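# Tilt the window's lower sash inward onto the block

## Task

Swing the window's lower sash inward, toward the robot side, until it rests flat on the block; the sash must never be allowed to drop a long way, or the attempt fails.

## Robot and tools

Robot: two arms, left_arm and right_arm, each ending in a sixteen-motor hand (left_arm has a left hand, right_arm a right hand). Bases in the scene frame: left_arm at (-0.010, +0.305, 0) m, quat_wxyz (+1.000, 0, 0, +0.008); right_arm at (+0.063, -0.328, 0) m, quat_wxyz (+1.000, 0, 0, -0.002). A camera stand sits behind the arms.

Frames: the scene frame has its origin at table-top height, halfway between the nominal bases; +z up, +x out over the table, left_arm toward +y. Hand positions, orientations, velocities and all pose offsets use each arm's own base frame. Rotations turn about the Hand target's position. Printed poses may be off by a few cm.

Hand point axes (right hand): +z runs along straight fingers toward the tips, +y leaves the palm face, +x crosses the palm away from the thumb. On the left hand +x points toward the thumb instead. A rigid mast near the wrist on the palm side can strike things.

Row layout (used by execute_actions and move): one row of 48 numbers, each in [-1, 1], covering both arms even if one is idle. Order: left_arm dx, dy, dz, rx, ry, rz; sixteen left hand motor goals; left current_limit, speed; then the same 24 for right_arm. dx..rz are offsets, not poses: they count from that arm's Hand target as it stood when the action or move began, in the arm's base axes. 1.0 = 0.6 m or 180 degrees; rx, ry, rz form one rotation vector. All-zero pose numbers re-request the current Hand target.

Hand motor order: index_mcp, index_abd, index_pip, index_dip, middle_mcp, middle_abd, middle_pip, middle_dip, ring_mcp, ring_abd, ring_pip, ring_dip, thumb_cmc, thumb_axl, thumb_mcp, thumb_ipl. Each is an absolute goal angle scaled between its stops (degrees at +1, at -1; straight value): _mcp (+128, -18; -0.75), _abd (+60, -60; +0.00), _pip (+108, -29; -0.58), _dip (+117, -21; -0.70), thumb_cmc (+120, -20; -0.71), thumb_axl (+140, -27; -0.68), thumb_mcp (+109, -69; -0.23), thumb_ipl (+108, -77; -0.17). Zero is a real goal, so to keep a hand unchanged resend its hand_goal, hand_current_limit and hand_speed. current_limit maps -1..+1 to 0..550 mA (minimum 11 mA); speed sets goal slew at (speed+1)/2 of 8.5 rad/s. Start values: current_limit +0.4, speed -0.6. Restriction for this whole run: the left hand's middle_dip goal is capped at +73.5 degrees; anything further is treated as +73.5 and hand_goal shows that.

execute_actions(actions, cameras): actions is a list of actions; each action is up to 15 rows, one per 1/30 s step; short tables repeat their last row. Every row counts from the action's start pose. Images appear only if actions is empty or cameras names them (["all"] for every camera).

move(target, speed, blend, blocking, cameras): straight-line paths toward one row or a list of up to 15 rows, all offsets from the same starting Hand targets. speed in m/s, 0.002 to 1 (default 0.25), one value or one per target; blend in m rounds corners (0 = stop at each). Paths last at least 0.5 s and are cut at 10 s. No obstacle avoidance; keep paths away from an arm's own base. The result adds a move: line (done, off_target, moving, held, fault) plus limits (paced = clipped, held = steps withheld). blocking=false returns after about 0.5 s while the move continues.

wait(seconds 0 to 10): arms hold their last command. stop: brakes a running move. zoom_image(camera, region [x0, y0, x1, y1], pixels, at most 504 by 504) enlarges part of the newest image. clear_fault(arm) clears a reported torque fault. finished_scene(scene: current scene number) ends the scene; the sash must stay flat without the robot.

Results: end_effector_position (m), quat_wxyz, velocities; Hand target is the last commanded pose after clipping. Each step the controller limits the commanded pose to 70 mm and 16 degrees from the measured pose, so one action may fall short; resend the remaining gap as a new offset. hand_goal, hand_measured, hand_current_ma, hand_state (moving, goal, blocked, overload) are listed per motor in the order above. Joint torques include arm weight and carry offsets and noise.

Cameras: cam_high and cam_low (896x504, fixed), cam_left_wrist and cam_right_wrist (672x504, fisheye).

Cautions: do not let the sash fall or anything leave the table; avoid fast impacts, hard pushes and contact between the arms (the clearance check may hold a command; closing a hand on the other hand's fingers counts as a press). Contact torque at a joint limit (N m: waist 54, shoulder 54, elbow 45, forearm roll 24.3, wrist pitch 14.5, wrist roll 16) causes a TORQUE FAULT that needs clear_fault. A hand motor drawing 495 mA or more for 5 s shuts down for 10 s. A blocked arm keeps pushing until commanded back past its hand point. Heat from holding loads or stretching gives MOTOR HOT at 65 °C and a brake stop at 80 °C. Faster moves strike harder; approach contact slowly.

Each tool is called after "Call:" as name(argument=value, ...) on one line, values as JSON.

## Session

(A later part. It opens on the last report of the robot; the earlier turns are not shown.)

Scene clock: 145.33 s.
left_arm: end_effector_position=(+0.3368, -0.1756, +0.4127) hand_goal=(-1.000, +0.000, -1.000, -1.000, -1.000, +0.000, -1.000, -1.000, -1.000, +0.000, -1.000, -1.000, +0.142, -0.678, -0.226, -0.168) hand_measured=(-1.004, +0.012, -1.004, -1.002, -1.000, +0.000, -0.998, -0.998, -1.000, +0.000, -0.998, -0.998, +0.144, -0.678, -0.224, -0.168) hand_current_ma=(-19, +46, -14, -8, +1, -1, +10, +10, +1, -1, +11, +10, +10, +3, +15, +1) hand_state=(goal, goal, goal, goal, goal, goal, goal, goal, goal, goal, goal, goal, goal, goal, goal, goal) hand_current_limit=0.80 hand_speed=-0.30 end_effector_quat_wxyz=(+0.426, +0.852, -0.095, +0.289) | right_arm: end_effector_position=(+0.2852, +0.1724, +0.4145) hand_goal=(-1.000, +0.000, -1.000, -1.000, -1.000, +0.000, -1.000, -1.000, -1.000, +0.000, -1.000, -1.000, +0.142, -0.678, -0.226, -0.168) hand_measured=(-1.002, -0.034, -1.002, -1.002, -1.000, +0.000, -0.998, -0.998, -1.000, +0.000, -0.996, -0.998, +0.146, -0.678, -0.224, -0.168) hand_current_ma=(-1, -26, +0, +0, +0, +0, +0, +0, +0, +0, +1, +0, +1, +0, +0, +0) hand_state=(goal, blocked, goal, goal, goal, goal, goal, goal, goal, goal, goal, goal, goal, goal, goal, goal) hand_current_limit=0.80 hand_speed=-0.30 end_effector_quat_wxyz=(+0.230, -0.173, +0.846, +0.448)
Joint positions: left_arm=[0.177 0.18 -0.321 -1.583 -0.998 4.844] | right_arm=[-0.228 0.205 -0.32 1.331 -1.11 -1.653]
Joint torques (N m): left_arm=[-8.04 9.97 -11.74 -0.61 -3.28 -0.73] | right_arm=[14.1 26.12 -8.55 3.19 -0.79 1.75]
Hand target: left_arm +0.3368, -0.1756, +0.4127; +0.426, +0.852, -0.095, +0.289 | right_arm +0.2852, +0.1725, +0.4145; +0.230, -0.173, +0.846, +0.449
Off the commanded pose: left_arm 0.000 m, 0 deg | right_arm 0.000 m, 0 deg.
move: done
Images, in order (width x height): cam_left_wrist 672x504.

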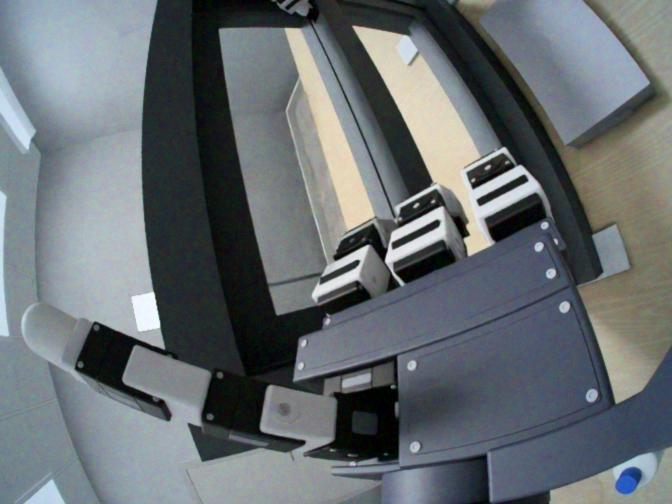

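Call:
move(target=[-0.0165,-0.002,0,0,0,0,-1,0,-1,-1,-1,0,-1,-1,-1,0,-1,-1,0.142,-0.678,-0.226,-0.168,0.8,-0.3,-0.0165,-0.002,0,0,0,0,-1,0,-1,-1,-1,0,-1,-1,-1,0,-1,-1,0.142,-0.678,-0.226,-0.168,0.8,-0.3], speed=0.02, cameras=["all"])

Call:
zoom_image(camera="cam_left_wrist", region=[280, 0, 340, 40])

Call:
zoom_image(camera="cam_right_wrist", region=[380, 0, 440, 40])

Call:
zoom_image(camera="cam_low", region=[420, 130, 490, 190])

Scene clock: 147.83 s.
left_arm: end_effector_position=(+0.3269, -0.1768, +0.4127) hand_goal=(-1.000, +0.000, -1.000, -1.000, -1.000, +0.000, -1.000, -1.000, -1.000, +0.000, -1.000, -1.000, +0.142, -0.678, -0.226, -0.168) hand_measured=(-1.006, +0.000, -1.004, -1.002, -1.000, +0.000, -0.998, -0.998, -1.000, +0.000, -0.998, -0.998, +0.144, -0.678, -0.224, -0.168) hand_current_ma=(-23, +2, -15, -8, +1, -1, +10, +10, +1, -1, +11, +10, +10, +3, +15, +1) hand_state=(goal, goal, goal, goal, goal, goal, goal, goal, goal, goal, goal, goal, goal, goal, goal, goal) hand_current_limit=0.80 hand_speed=-0.30 end_effector_quat_wxyz=(+0.426, +0.852, -0.095, +0.289) | right_arm: end_effector_position=(+0.2753, +0.1713, +0.4145) hand_goal=(-1.000, +0.000, -1.000, -1.000, -1.000, +0.000, -1.000, -1.000, -1.000, +0.000, -1.000, -1.000, +0.142, -0.678, -0.226, -0.168) hand_measured=(-1.002, -0.046, -1.002, -1.000, -1.000, +0.000, -0.998, -0.998, -1.000, +0.000, -0.996, -0.998, +0.146, -0.678, -0.224, -0.168) hand_current_ma=(-1, -46, +0, +0, +0, +0, +0, +0, +0, +0, +1, +0, +1, +0, +0, +0) hand_state=(goal, blocked, goal, goal, goal, goal, goal, goal, goal, goal, goal, goal, goal, goal, goal, goal) hand_current_limit=0.80 hand_speed=-0.30 end_effector_quat_wxyz=(+0.230, -0.173, +0.846, +0.449)
Joint positions: left_arm=[0.179 0.212 -0.297 -1.576 -0.999 4.836] | right_arm=[-0.242 0.236 -0.297 1.317 -1.118 -1.647]
Joint torques (N m): left_arm=[-2.85 13.81 -6.53 4.06 -5.95 -0.64] | right_arm=[-2.1 29.02 -12.39 -3.63 -5.88 1.16]
Hand target: left_arm +0.3269, -0.1768, +0.4127; +0.426, +0.852, -0.095, +0.289 | right_arm +0.2753, +0.1713, +0.4145; +0.230, -0.173, +0.846, +0.449
Off the commanded pose: left_arm 0.000 m, 0 deg | right_arm 0.000 m, 0 deg.
move: done

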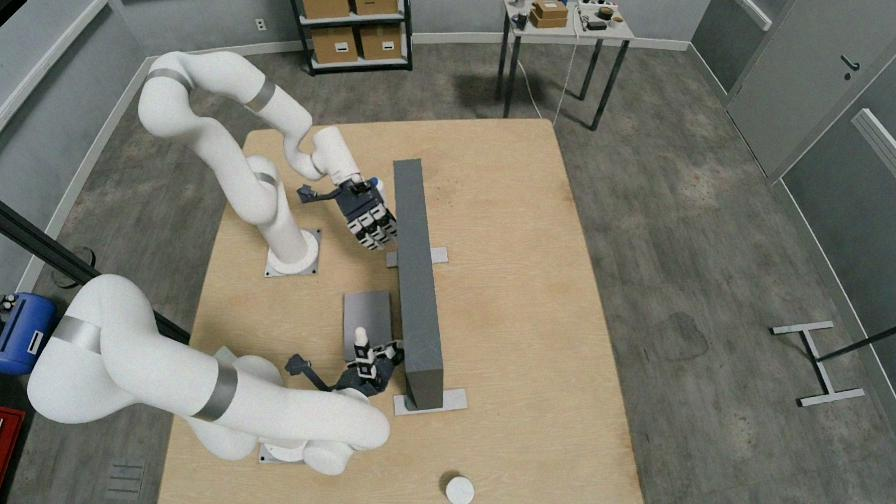

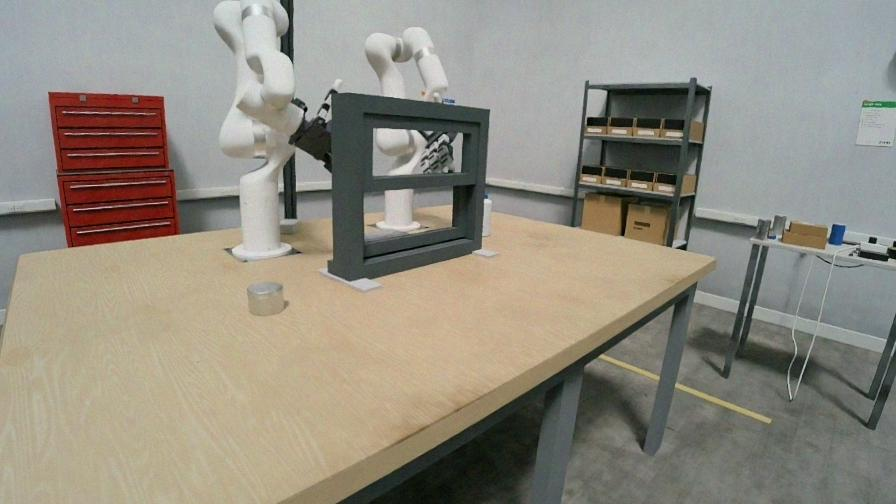

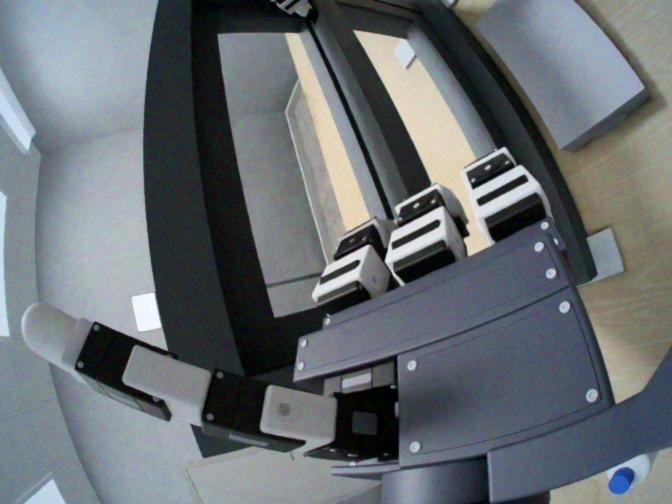

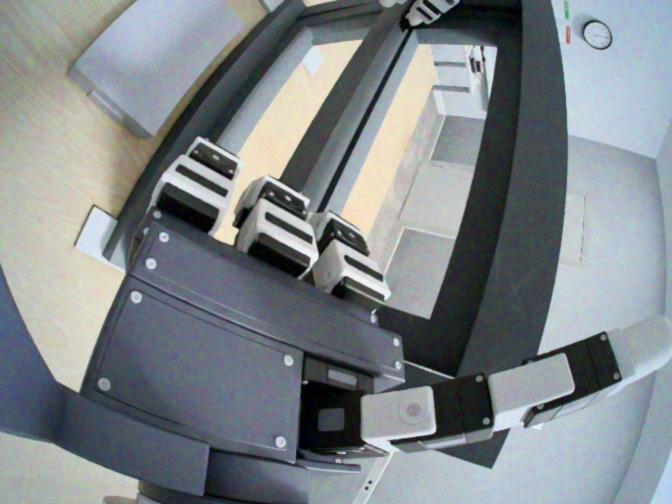

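Scaled by 8.400 from the camera's 672x504 image, which has a finer 960x720 frame.

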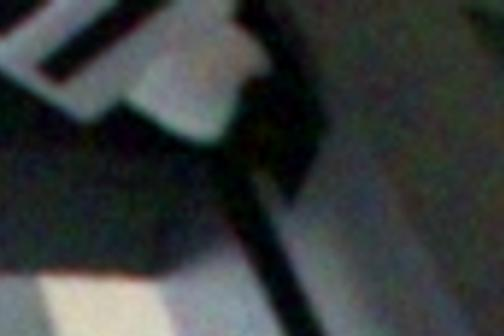

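Scaled by 8.400 from the camera's 672x504 image, which has a finer 960x720 frame.

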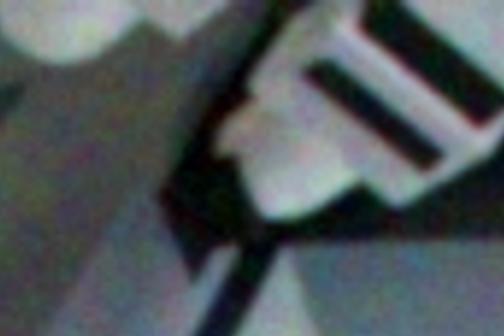

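Scaled by 7.200 from the camera's 896x504 image, which has a finer 1280x720 frame.

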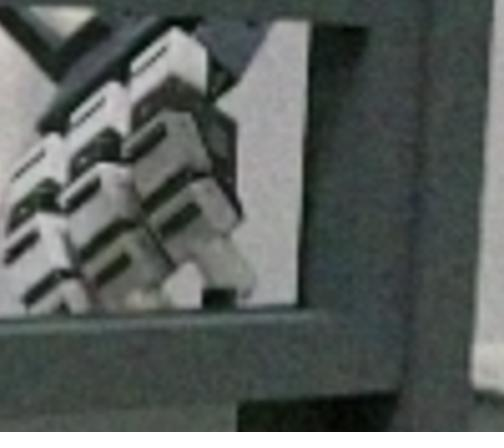

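Call:
move(target=[-0.0165,-0.002,-0.001,0,0,0,-1,0,-1,-1,-1,0,-1,-1,-1,0,-1,-1,0.142,-0.678,-0.226,-0.168,0.8,-0.3,-0.0165,-0.002,-0.001,0,0,0,-1,0,-1,-1,-1,0,-1,-1,-1,0,-1,-1,0.142,-0.678,-0.226,-0.168,0.8,-0.3], speed=0.02, cameras=["cam_left_wrist","cam_right_wrist"])

Call:
zoom_image(camera="cam_left_wrist", region=[270, 0, 370, 100])

Call:
zoom_image(camera="cam_right_wrist", region=[340, 0, 440, 100])

Scene clock: 148.83 s.
left_arm: end_effector_position=(+0.3170, -0.1780, +0.4121) hand_goal=(-1.000, +0.000, -1.000, -1.000, -1.000, +0.000, -1.000, -1.000, -1.000, +0.000, -1.000, -1.000, +0.142, -0.678, -0.226, -0.168) hand_measured=(-1.006, +0.000, -1.004, -1.002, -1.000, +0.000, -0.998, -0.998, -1.000, +0.000, -0.998, -0.998, +0.144, -0.678, -0.224, -0.168) hand_current_ma=(-28, -2, -18, -9, +1, -1, +10, +10, +1, -1, +11, +10, +10, +3, +15, +1) hand_state=(goal, goal, goal, goal, goal, goal, goal, goal, goal, goal, goal, goal, goal, goal, goal, goal) hand_current_limit=0.80 hand_speed=-0.30 end_effector_quat_wxyz=(+0.426, +0.852, -0.095, +0.289) | right_arm: end_effector_position=(+0.2654, +0.1701, +0.4139) hand_goal=(-1.000, +0.000, -1.000, -1.000, -1.000, +0.000, -1.000, -1.000, -1.000, +0.000, -1.000, -1.000, +0.142, -0.678, -0.226, -0.168) hand_measured=(-1.002, -0.046, -1.002, -1.000, -1.000, +0.000, -0.998, -0.998, -1.000, +0.000, -0.996, -0.998, +0.146, -0.678, -0.224, -0.168) hand_current_ma=(+0, -46, +0, +0, +0, +0, +0, +0, +0, +0, +1, +0, +1, +0, +0, +0) hand_state=(goal, blocked, goal, goal, goal, goal, goal, goal, goal, goal, goal, goal, goal, goal, goal, goal) hand_current_limit=0.80 hand_speed=-0.30 end_effector_quat_wxyz=(+0.230, -0.173, +0.846, +0.449)
Joint positions: left_arm=[0.181 0.243 -0.272 -1.57 -1 4.828] | right_arm=[-0.256 0.265 -0.274 1.302 -1.127 -1.642]
Joint torques (N m): left_arm=[-4.32 16.21 -6.72 4.49 -6.96 -0.51] | right_arm=[-4.27 28.53 -12.65 -3.8 -4.8 1.28]
Hand target: left_arm +0.3170, -0.1780, +0.4121; +0.426, +0.852, -0.095, +0.289 | right_arm +0.2654, +0.1701, +0.4139; +0.230, -0.173, +0.846, +0.449
Off the commanded pose: left_arm 0.000 m, 0 deg | right_arm 0.000 m, 0 deg.
move: done
Images, in order (width x height): cam_left_wrist 672x504, cam_right_wrist 672x504.

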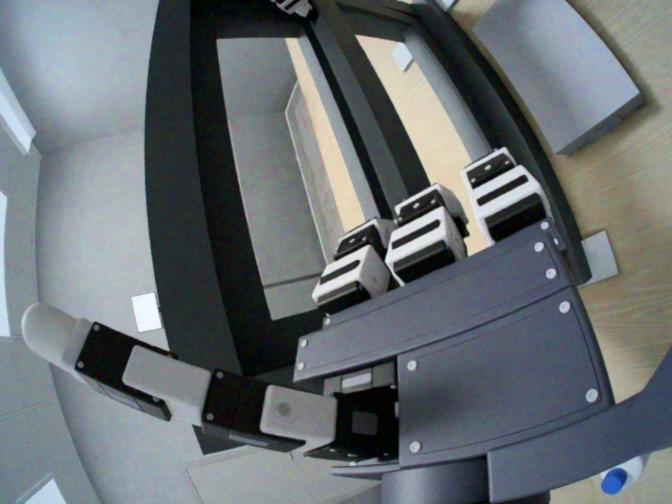

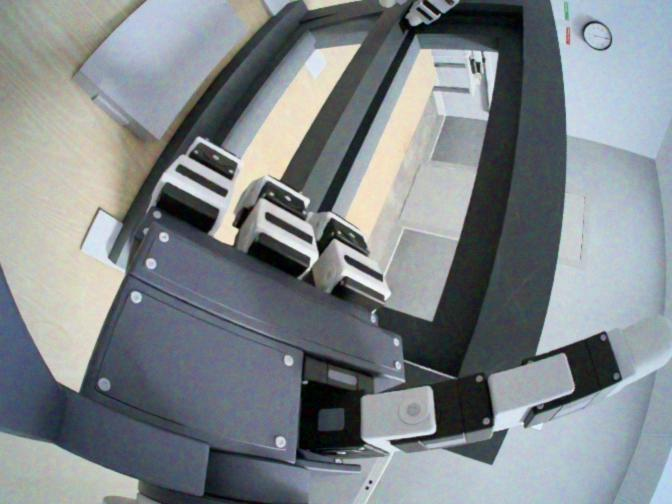

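Scaled by 5.040 from the camera's 672x504 image, which has a finer 960x720 frame.

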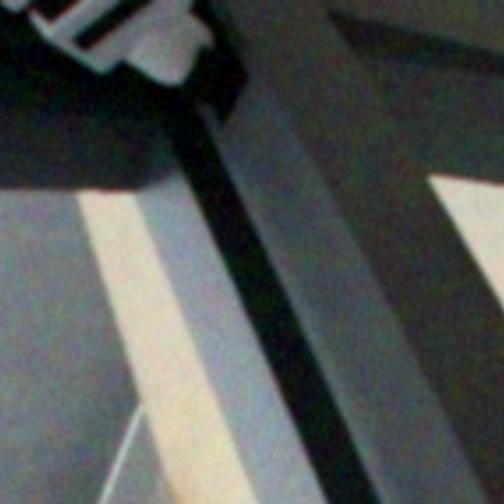

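Scaled by 5.040 from the camera's 672x504 image, which has a finer 960x720 frame.

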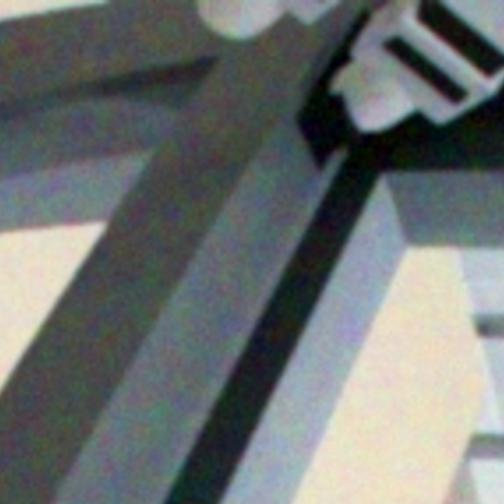

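Call:
move(target=[0,0,0,0,0,0,-1,0,-1,-1,-1,-0.1,-1,-1,-1,-0.1,-1,-1,0.142,-0.678,-0.226,-0.168,0.8,-0.8,0,0,0,0,0,0,-1,0,-1,-1,-1,-0.1,-1,-1,-1,-0.1,-1,-1,0.142,-0.678,-0.226,-0.168,0.8,-0.8], speed=0.02, cameras=["cam_left_wrist","cam_right_wrist"])

Scene clock: 149.57 s.
left_arm: end_effector_position=(+0.3170, -0.1780, +0.4121) hand_goal=(-1.000, +0.000, -1.000, -1.000, -1.000, -0.100, -1.000, -1.000, -1.000, -0.100, -1.000, -1.000, +0.142, -0.678, -0.226, -0.168) hand_measured=(-1.006, +0.000, -1.004, -1.002, -1.000, -0.090, -0.998, -0.998, -1.000, -0.092, -0.998, -0.998, +0.144, -0.678, -0.224, -0.168) hand_current_ma=(-28, -2, -18, -9, +1, +35, +10, +10, +1, +31, +11, +10, +10, +3, +15, +1) hand_state=(goal, goal, goal, goal, goal, goal, goal, goal, goal, goal, goal, goal, goal, goal, goal, goal) hand_current_limit=0.80 hand_speed=-0.80 end_effector_quat_wxyz=(+0.426, +0.852, -0.095, +0.289) | right_arm: end_effector_position=(+0.2654, +0.1701, +0.4139) hand_goal=(-1.000, +0.000, -1.000, -1.000, -1.000, -0.100, -1.000, -1.000, -1.000, -0.100, -1.000, -1.000, +0.142, -0.678, -0.226, -0.168) hand_measured=(-1.002, -0.046, -1.002, -1.000, -1.000, -0.090, -0.998, -0.998, -1.000, -0.092, -0.996, -0.998, +0.146, -0.678, -0.224, -0.168) hand_current_ma=(+0, -46, +0, +0, +0, +3, +0, +0, +0, +2, +1, +0, +1, +0, +0, +0) hand_state=(goal, blocked, goal, goal, goal, goal, goal, goal, goal, goal, goal, goal, goal, goal, goal, goal) hand_current_limit=0.80 hand_speed=-0.80 end_effector_quat_wxyz=(+0.230, -0.173, +0.846, +0.449)
Joint positions: left_arm=[0.181 0.243 -0.272 -1.57 -1 4.828] | right_arm=[-0.256 0.265 -0.274 1.302 -1.127 -1.642]
Joint torques (N m): left_arm=[-4.09 15.2 -6.86 4.53 -7.02 -0.43] | right_arm=[-4.71 30.07 -12.7 -3.85 -4.66 1.46]
Hand target: left_arm +0.3170, -0.1780, +0.4121; +0.426, +0.852, -0.095, +0.289 | right_arm +0.2654, +0.1701, +0.4139; +0.230, -0.173, +0.846, +0.449
Off the commanded pose: left_arm 0.000 m, 0 deg | right_arm 0.000 m, 0 deg.
move: done
Images, in order (width x height): cam_left_wrist 672x504, cam_right_wrist 672x504.

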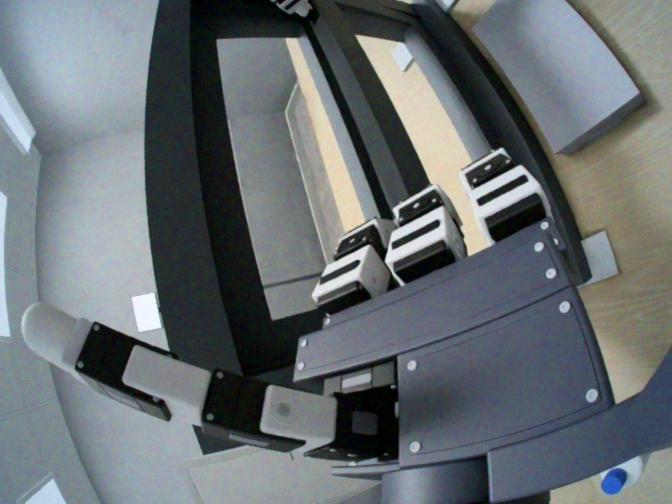

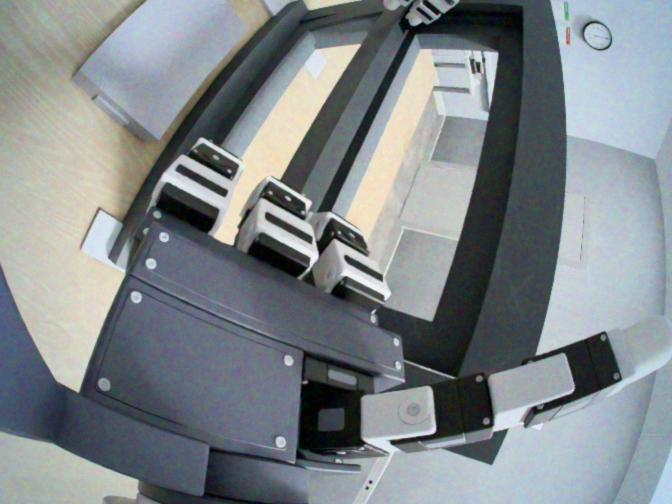

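Call:
move(target=[0,0,0,0,0,0,-1,0,-1,-1,-1,-0.2,-1,-1,-1,-0.2,-1,-1,0.142,-0.678,-0.226,-0.168,0.8,-0.8,0,0,0,0,0,0,-1,0,-1,-1,-1,-0.2,-1,-1,-1,-0.2,-1,-1,0.142,-0.678,-0.226,-0.168,0.8,-0.8], speed=0.02, cameras=["cam_left_wrist","cam_right_wrist"])

Call:
zoom_image(camera="cam_left_wrist", region=[270, 100, 600, 340])

Call:
zoom_image(camera="cam_right_wrist", region=[100, 100, 430, 340])

Scene clock: 150.23 s.
left_arm: end_effector_position=(+0.3170, -0.1780, +0.4121) hand_goal=(-1.000, +0.000, -1.000, -1.000, -1.000, -0.200, -1.000, -1.000, -1.000, -0.200, -1.000, -1.000, +0.142, -0.678, -0.226, -0.168) hand_measured=(-1.006, +0.000, -1.004, -1.002, -1.000, -0.190, -0.998, -0.998, -1.000, -0.190, -0.998, -0.998, +0.144, -0.678, -0.224, -0.168) hand_current_ma=(-28, -2, -18, -9, +1, +37, +10, +10, +1, +33, +11, +10, +10, +3, +15, +1) hand_state=(goal, goal, goal, goal, goal, goal, goal, goal, goal, goal, goal, goal, goal, goal, goal, goal) hand_current_limit=0.80 hand_speed=-0.80 end_effector_quat_wxyz=(+0.426, +0.852, -0.095, +0.289) | right_arm: end_effector_position=(+0.2654, +0.1701, +0.4139) hand_goal=(-1.000, +0.000, -1.000, -1.000, -1.000, -0.200, -1.000, -1.000, -1.000, -0.200, -1.000, -1.000, +0.142, -0.678, -0.226, -0.168) hand_measured=(-1.002, -0.046, -1.002, -1.000, -1.000, -0.190, -0.998, -0.998, -1.000, -0.192, -0.996, -0.998, +0.146, -0.678, -0.224, -0.168) hand_current_ma=(+0, -46, +0, +0, +0, +3, +0, +0, +0, +3, +1, +0, +1, +0, +0, +0) hand_state=(goal, blocked, goal, goal, goal, goal, goal, goal, goal, goal, goal, goal, goal, goal, goal, goal) hand_current_limit=0.80 hand_speed=-0.80 end_effector_quat_wxyz=(+0.230, -0.173, +0.846, +0.449)
Joint positions: left_arm=[0.181 0.243 -0.272 -1.57 -1 4.828] | right_arm=[-0.256 0.265 -0.274 1.302 -1.127 -1.642]
Joint torques (N m): left_arm=[-4.33 15.6 -6.64 4.48 -6.98 -0.44] | right_arm=[-4.82 27.17 -12.6 -3.69 -4.29 1.27]
Hand target: left_arm +0.3170, -0.1780, +0.4121; +0.426, +0.852, -0.095, +0.289 | right_arm +0.2654, +0.1701, +0.4139; +0.230, -0.173, +0.846, +0.449
Off the commanded pose: left_arm 0.000 m, 0 deg | right_arm 0.000 m, 0 deg.
move: done
Images, in order (width x height): cam_left_wrist 672x504, cam_right_wrist 672x504.

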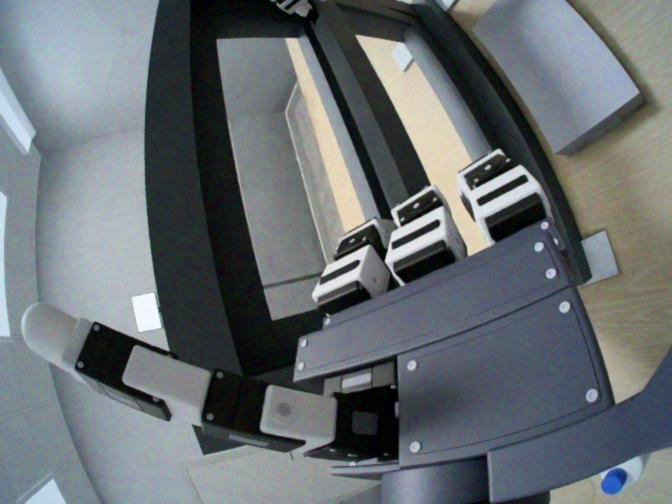

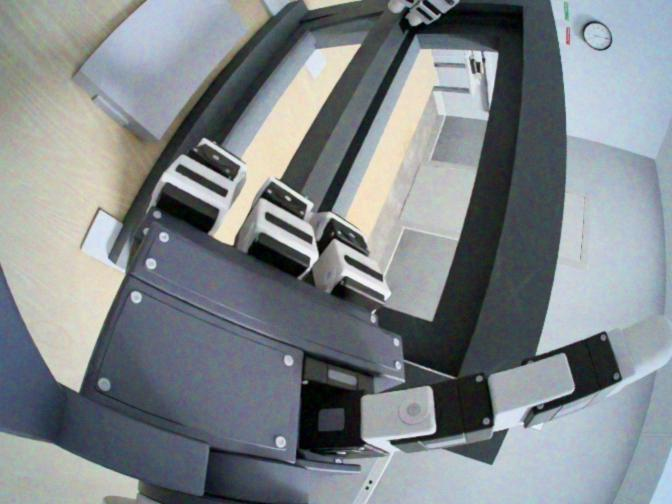

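Scaled by 1.527 from the camera's 672x504 image, which has a finer 960x720 frame.

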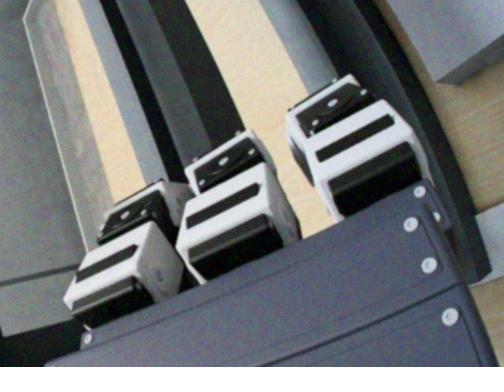

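Scaled by 1.527 from the camera's 672x504 image, which has a finer 960x720 frame.

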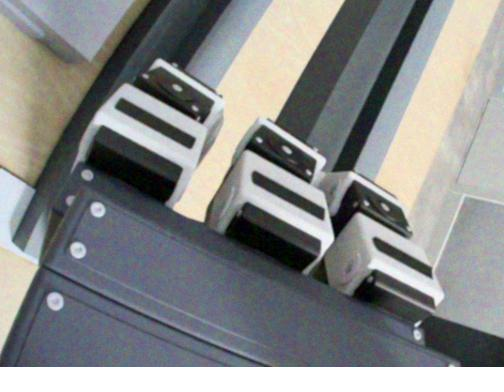

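Call:
move(target=[[0,0,0,0,0,0,-1,0,-1,-1,-1,-0.1,-1,-1,-1,-0.2,-1,-1,0.142,-0.678,-0.226,-0.168,0.8,-0.8,0,0,0,0,0,0,-1,0,-1,-1,-1,-0.1,-1,-1,-1,-0.2,-1,-1,0.142,-0.678,-0.226,-0.168,0.8,-0.8],[-0.0165,-0.002,-0.0015,0,0,0,-1,0,-1,-1,-1,-0.1,-1,-1,-1,-0.2,-1,-1,0.142,-0.678,-0.226,-0.168,0.8,-0.8,-0.0165,-0.002,-0.0015,0,0,0,-1,0,-1,-1,-1,-0.1,-1,-1,-1,-0.2,-1,-1,0.142,-0.678,-0.226,-0.168,0.8,-0.8]], speed=0.02, cameras=["cam_left_wrist","cam_right_wrist"])

Call:
zoom_image(camera="cam_left_wrist", region=[270, 0, 370, 100])

Call:
zoom_image(camera="cam_right_wrist", region=[340, 0, 440, 100])

Scene clock: 151.87 s.
left_arm: end_effector_position=(+0.3071, -0.1792, +0.4112) hand_goal=(-1.000, +0.000, -1.000, -1.000, -1.000, -0.100, -1.000, -1.000, -1.000, -0.200, -1.000, -1.000, +0.142, -0.678, -0.226, -0.168) hand_measured=(-1.008, -0.002, -1.006, -1.002, -1.000, -0.100, -0.998, -0.998, -1.000, -0.190, -0.998, -0.998, +0.144, -0.678, -0.224, -0.168) hand_current_ma=(-33, -6, -21, -10, +1, -2, +10, +10, +1, +33, +11, +10, +10, +3, +15, +1) hand_state=(goal, goal, goal, goal, goal, goal, goal, goal, goal, goal, goal, goal, goal, goal, goal, goal) hand_current_limit=0.80 hand_speed=-0.80 end_effector_quat_wxyz=(+0.426, +0.852, -0.095, +0.289) | right_arm: end_effector_position=(+0.2555, +0.1689, +0.4130) hand_goal=(-1.000, +0.000, -1.000, -1.000, -1.000, -0.100, -1.000, -1.000, -1.000, -0.200, -1.000, -1.000, +0.142, -0.678, -0.226, -0.168) hand_measured=(-1.002, -0.046, -1.000, -1.000, -1.000, -0.100, -0.998, -0.998, -1.000, -0.192, -0.996, -0.998, +0.146, -0.678, -0.224, -0.168) hand_current_ma=(+0, -46, +0, +0, +0, +0, +0, +0, +0, +3, +1, +0, +1, +0, +0, +0) hand_state=(goal, blocked, goal, goal, goal, goal, goal, goal, goal, goal, goal, goal, goal, goal, goal, goal) hand_current_limit=0.80 hand_speed=-0.80 end_effector_quat_wxyz=(+0.230, -0.173, +0.846, +0.449)
Joint positions: left_arm=[0.184 0.275 -0.247 -1.564 -1.002 4.82] | right_arm=[-0.272 0.295 -0.251 1.287 -1.137 -1.638]
Joint torques (N m): left_arm=[-7.09 16.47 -6.93 4.95 -8.17 -0.41] | right_arm=[-5.71 28.02 -12.78 -3.6 -4.36 1.44]
Hand target: left_arm +0.3071, -0.1792, +0.4112; +0.426, +0.852, -0.095, +0.289 | right_arm +0.2555, +0.1689, +0.4130; +0.230, -0.173, +0.846, +0.449
Off the commanded pose: left_arm 0.000 m, 0 deg | right_arm 0.000 m, 0 deg.
move: done
Images, in order (width x height): cam_left_wrist 672x504, cam_right_wrist 672x504.

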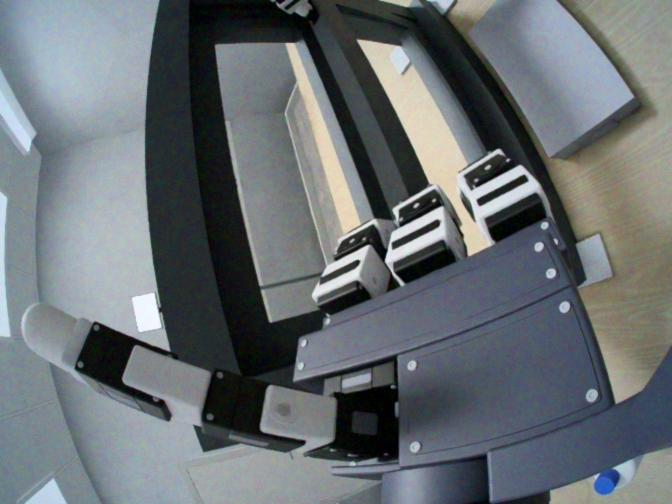

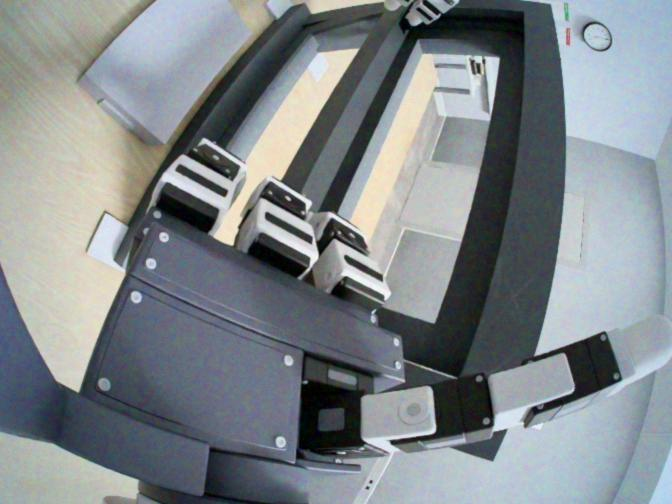

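Scaled by 5.040 from the camera's 672x504 image, which has a finer 960x720 frame.

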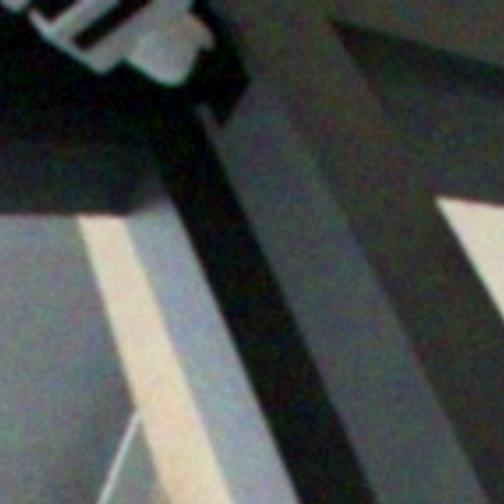

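Scaled by 5.040 from the camera's 672x504 image, which has a finer 960x720 frame.

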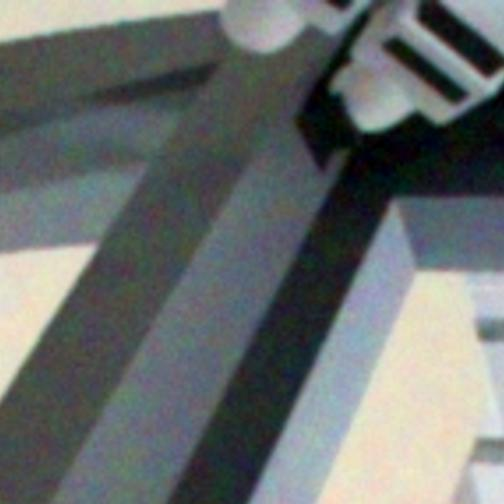

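Call:
move(target=[-0.0331,-0.0039,-0.006,0,0,0,-1,0,-1,-1,-1,-0.1,-1,-1,-1,-0.2,-1,-1,0.142,-0.678,-0.226,-0.168,0.8,-0.8,-0.0331,-0.0039,-0.006,0,0,0,-1,0,-1,-1,-1,-0.1,-1,-1,-1,-0.2,-1,-1,0.142,-0.678,-0.226,-0.168,0.8,-0.8], speed=0.02, cameras=["cam_high","cam_left_wrist","cam_right_wrist"])

Call:
zoom_image(camera="cam_left_wrist", region=[270, 0, 370, 100])

Call:
zoom_image(camera="cam_right_wrist", region=[340, 0, 440, 100])

Scene clock: 153.40 s.
left_arm: end_effector_position=(+0.2874, -0.1815, +0.4074) hand_goal=(-1.000, +0.000, -1.000, -1.000, -1.000, -0.100, -1.000, -1.000, -1.000, -0.200, -1.000, -1.000, +0.142, -0.678, -0.226, -0.168) hand_measured=(-1.010, -0.010, -1.006, -1.004, -1.000, -0.100, -0.998, -0.998, -1.000, -0.190, -0.998, -0.998, +0.144, -0.678, -0.224, -0.168) hand_current_ma=(-40, -39, -26, -13, +1, -2, +10, +10, +1, +33, +11, +10, +10, +3, +15, +1) hand_state=(goal, goal, goal, goal, goal, goal, goal, goal, goal, goal, goal, goal, goal, goal, goal, goal) hand_current_limit=0.80 hand_speed=-0.80 end_effector_quat_wxyz=(+0.425, +0.852, -0.095, +0.289) | right_arm: end_effector_position=(+0.2356, +0.1665, +0.4094) hand_goal=(-1.000, +0.000, -1.000, -1.000, -1.000, -0.100, -1.000, -1.000, -1.000, -0.200, -1.000, -1.000, +0.142, -0.678, -0.226, -0.168) hand_measured=(-1.002, -0.046, -1.000, -1.000, -1.000, -0.100, -0.998, -0.998, -1.000, -0.192, -0.996, -0.998, +0.146, -0.678, -0.224, -0.168) hand_current_ma=(+0, -46, +0, +0, +0, +0, +0, +0, +0, +3, +1, +0, +1, +0, +0, +0) hand_state=(goal, blocked, goal, goal, goal, goal, goal, goal, goal, goal, goal, goal, goal, goal, goal, goal) hand_current_limit=0.80 hand_speed=-0.80 end_effector_quat_wxyz=(+0.230, -0.173, +0.846, +0.449)
Joint positions: left_arm=[0.19 0.337 -0.195 -1.551 -1.004 4.808] | right_arm=[-0.306 0.352 -0.204 1.255 -1.157 -1.633]
Joint torques (N m): left_arm=[-7.57 13.48 -6.53 5.15 -9.14 -0.23] | right_arm=[-4.94 24.38 -12.81 -3.3 -4.07 1.55]
Hand target: left_arm +0.2872, -0.1816, +0.4076; +0.426, +0.852, -0.095, +0.289 | right_arm +0.2356, +0.1665, +0.4094; +0.230, -0.173, +0.846, +0.449
Off the commanded pose: left_arm 0.000 m, 0 deg | right_arm 0.000 m, 0 deg.
move: done
Images, in order (width x height): cam_high 896x504, cam_left_wrist 672x504, cam_right_wrist 672x504.

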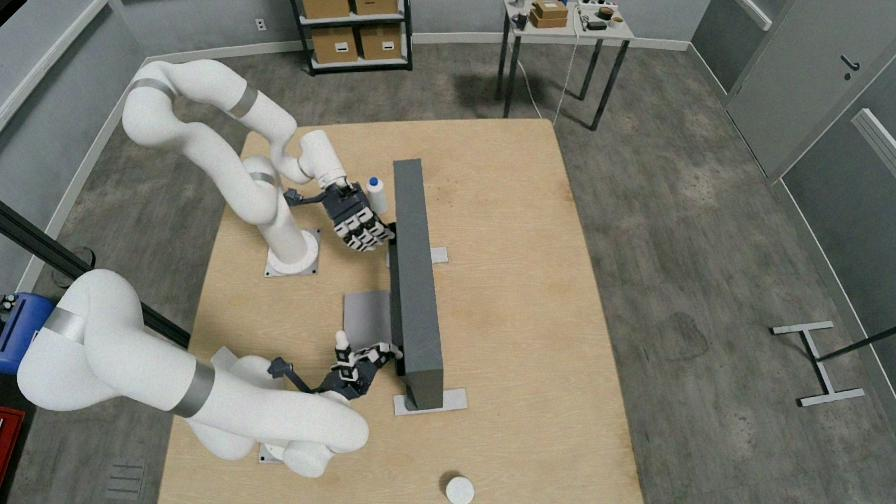

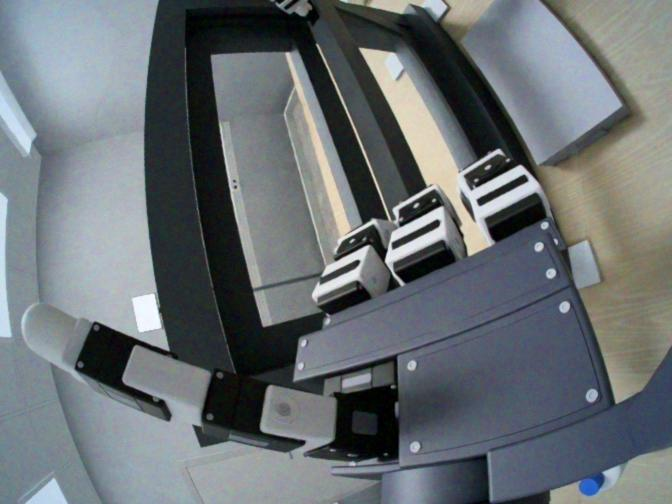

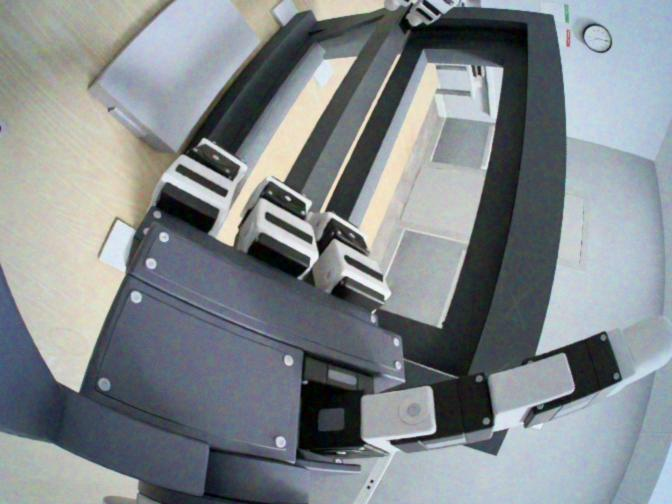

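Scaled by 5.040 from the camera's 672x504 image, which has a finer 960x720 frame.

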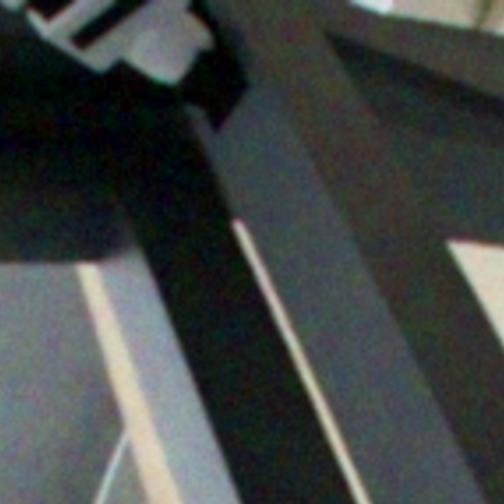

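Scaled by 5.040 from the camera's 672x504 image, which has a finer 960x720 frame.

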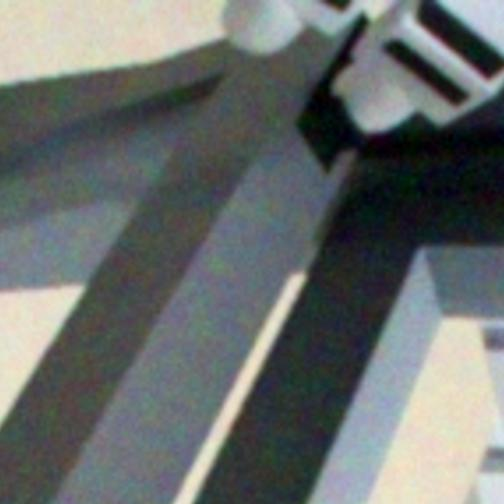

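Call:
move(target=[-0.0331,-0.0039,-0.0098,0,0,0,-1,0,-1,-1,-1,-0.1,-1,-1,-1,-0.2,-1,-1,0.142,-0.678,-0.226,-0.168,0.8,-0.8,-0.0331,-0.0039,-0.0098,0,0,0,-1,0,-1,-1,-1,-0.1,-1,-1,-1,-0.2,-1,-1,0.142,-0.678,-0.226,-0.168,0.8,-0.8], speed=0.02, cameras=["cam_low","cam_left_wrist","cam_right_wrist"])

Call:
zoom_image(camera="cam_left_wrist", region=[270, 0, 370, 100])

Call:
zoom_image(camera="cam_right_wrist", region=[340, 0, 440, 100])

Call:
zoom_image(camera="cam_low", region=[340, 100, 500, 280])

Scene clock: 155.03 s.
left_arm: end_effector_position=(+0.2676, -0.1838, +0.4014) hand_goal=(-1.000, +0.000, -1.000, -1.000, -1.000, -0.100, -1.000, -1.000, -1.000, -0.200, -1.000, -1.000, +0.142, -0.678, -0.226, -0.168) hand_measured=(-1.010, -0.034, -1.008, -1.004, -1.000, -0.100, -0.998, -0.998, -1.000, -0.190, -0.998, -0.998, +0.144, -0.678, -0.224, -0.168) hand_current_ma=(-47, -129, -31, -16, +1, -2, +10, +10, +1, +33, +11, +10, +10, +3, +15, +1) hand_state=(goal, blocked, goal, goal, goal, goal, goal, goal, goal, goal, goal, goal, goal, goal, goal, goal) hand_current_limit=0.80 hand_speed=-0.80 end_effector_quat_wxyz=(+0.425, +0.853, -0.094, +0.289) | right_arm: end_effector_position=(+0.2158, +0.1642, +0.4035) hand_goal=(-1.000, +0.000, -1.000, -1.000, -1.000, -0.100, -1.000, -1.000, -1.000, -0.200, -1.000, -1.000, +0.142, -0.678, -0.226, -0.168) hand_measured=(-1.002, -0.054, -1.000, -1.000, -1.000, -0.100, -0.998, -0.998, -1.000, -0.192, -0.996, -0.998, +0.146, -0.678, -0.224, -0.168) hand_current_ma=(+0, -60, +0, +0, +0, +0, +0, +0, +0, +3, +1, +0, +1, +0, +0, +0) hand_state=(goal, blocked, goal, goal, goal, goal, goal, goal, goal, goal, goal, goal, goal, goal, goal, goal) hand_current_limit=0.80 hand_speed=-0.80 end_effector_quat_wxyz=(+0.230, -0.173, +0.846, +0.449)
Joint positions: left_arm=[0.197 0.397 -0.142 -1.54 -1.007 4.799] | right_arm=[-0.348 0.407 -0.155 1.221 -1.18 -1.635]
Joint torques (N m): left_arm=[-9.65 9.65 -4.75 6.13 -9.77 -0.3] | right_arm=[-5.86 21.18 -11.72 -3.89 -3.92 -1.28]
Hand target: left_arm +0.2674, -0.1839, +0.4018; +0.426, +0.852, -0.095, +0.289 | right_arm +0.2158, +0.1642, +0.4035; +0.230, -0.173, +0.846, +0.449
Off the commanded pose: left_arm 0.001 m, 0 deg | right_arm 0.000 m, 0 deg.
move: done
Images, in order (width x height): cam_low 896x504, cam_left_wrist 672x504, cam_right_wrist 672x504.

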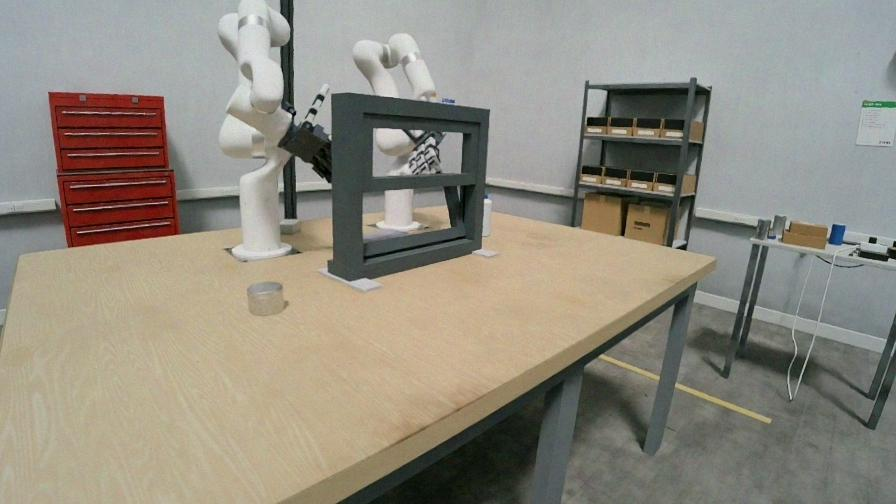

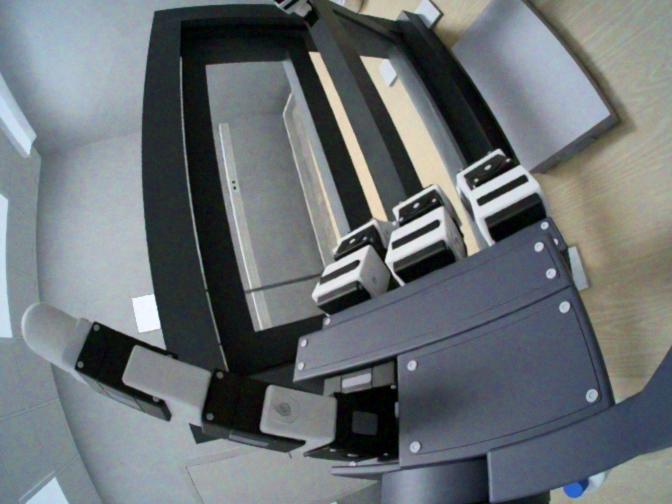

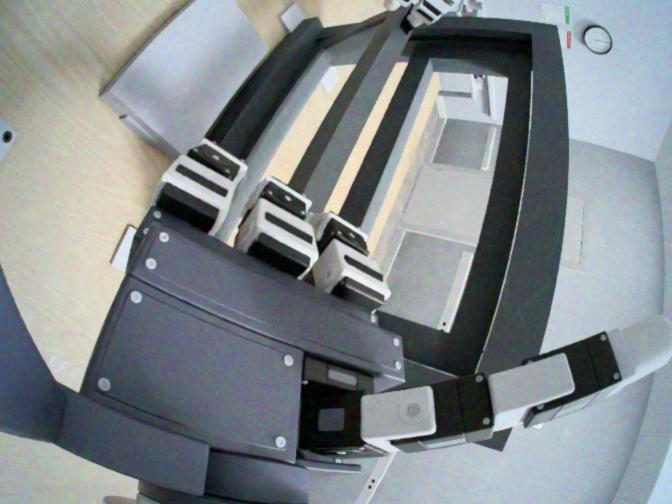

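Scaled by 5.040 from the camera's 672x504 image, which has a finer 960x720 frame.

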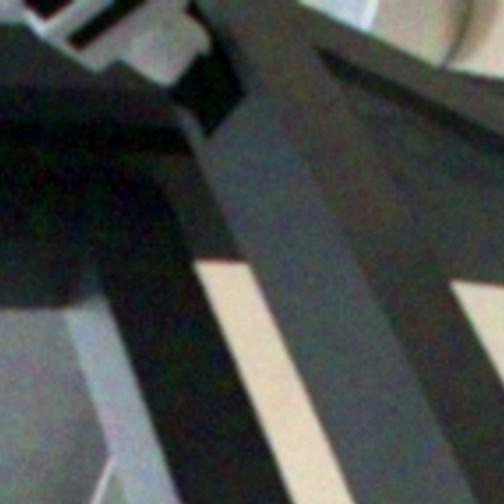

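Scaled by 5.040 from the camera's 672x504 image, which has a finer 960x720 frame.

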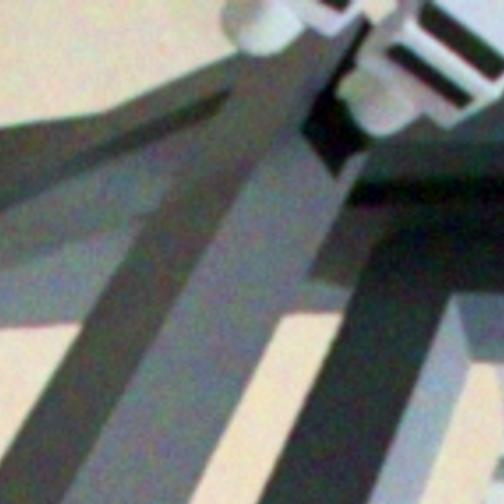

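Scaled by 2.800 from the camera's 896x504 image, which has a finer 1280x720 frame.

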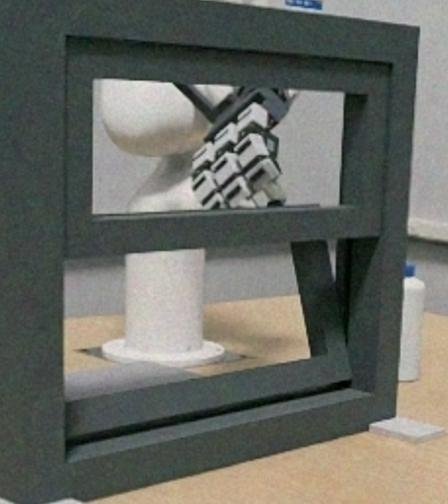

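Call:
move(target=[0,0,0.004,0,0,0,-1,0,-1,-1,-1,-0.1,-1,-1,-1,-0.2,-1,-1,0.142,-0.678,-0.226,-0.168,0.8,-0.8,0,0,0.002,0,0,0,-1,0,-1,-1,-1,-0.1,-1,-1,-1,-0.2,-1,-1,0.142,-0.678,-0.226,-0.168,0.8,-0.8], speed=0.02)

Scene clock: 156.03 s.
left_arm: end_effector_position=(+0.2673, -0.1839, +0.4042) hand_goal=(-1.000, +0.000, -1.000, -1.000, -1.000, -0.100, -1.000, -1.000, -1.000, -0.200, -1.000, -1.000, +0.142, -0.678, -0.226, -0.168) hand_measured=(-1.006, -0.050, -1.006, -1.002, -1.000, -0.100, -0.998, -0.998, -1.000, -0.190, -0.998, -0.998, +0.144, -0.678, -0.224, -0.168) hand_current_ma=(-28, -194, -21, -12, +0, -2, +10, +10, +0, +32, +10, +10, +10, +3, +15, +1) hand_state=(goal, blocked, goal, goal, goal, goal, goal, goal, goal, goal, goal, goal, goal, goal, goal, goal) hand_current_limit=0.80 hand_speed=-0.80 end_effector_quat_wxyz=(+0.426, +0.852, -0.095, +0.289) | right_arm: end_effector_position=(+0.2157, +0.1642, +0.4047) hand_goal=(-1.000, +0.000, -1.000, -1.000, -1.000, -0.100, -1.000, -1.000, -1.000, -0.200, -1.000, -1.000, +0.142, -0.678, -0.226, -0.168) hand_measured=(-1.002, -0.048, -1.000, -1.000, -1.000, -0.100, -0.998, -0.998, -1.000, -0.192, -0.998, -0.998, +0.146, -0.678, -0.224, -0.168) hand_current_ma=(+0, -50, +0, +0, +0, +0, +0, +0, +0, +3, +1, +0, +1, +0, +0, +0) hand_state=(goal, blocked, goal, goal, goal, goal, goal, goal, goal, goal, goal, goal, goal, goal, goal, goal) hand_current_limit=0.80 hand_speed=-0.80 end_effector_quat_wxyz=(+0.230, -0.173, +0.846, +0.449)
Joint positions: left_arm=[0.197 0.406 -0.144 -1.534 -1.009 4.787] | right_arm=[-0.348 0.411 -0.156 1.219 -1.181 -1.63]
Joint torques (N m): left_arm=[-10.04 9.4 -11.57 4.43 -4.9 -0.83] | right_arm=[-6.09 22.1 -27.14 -3.28 -4.17 1.61]
Hand target: left_arm +0.2674, -0.1839, +0.4042; +0.426, +0.852, -0.095, +0.289 | right_arm +0.2158, +0.1642, +0.4047; +0.230, -0.173, +0.846, +0.449
Off the commanded pose: left_arm 0.000 m, 0 deg | right_arm 0.000 m, 0 deg.
move: done


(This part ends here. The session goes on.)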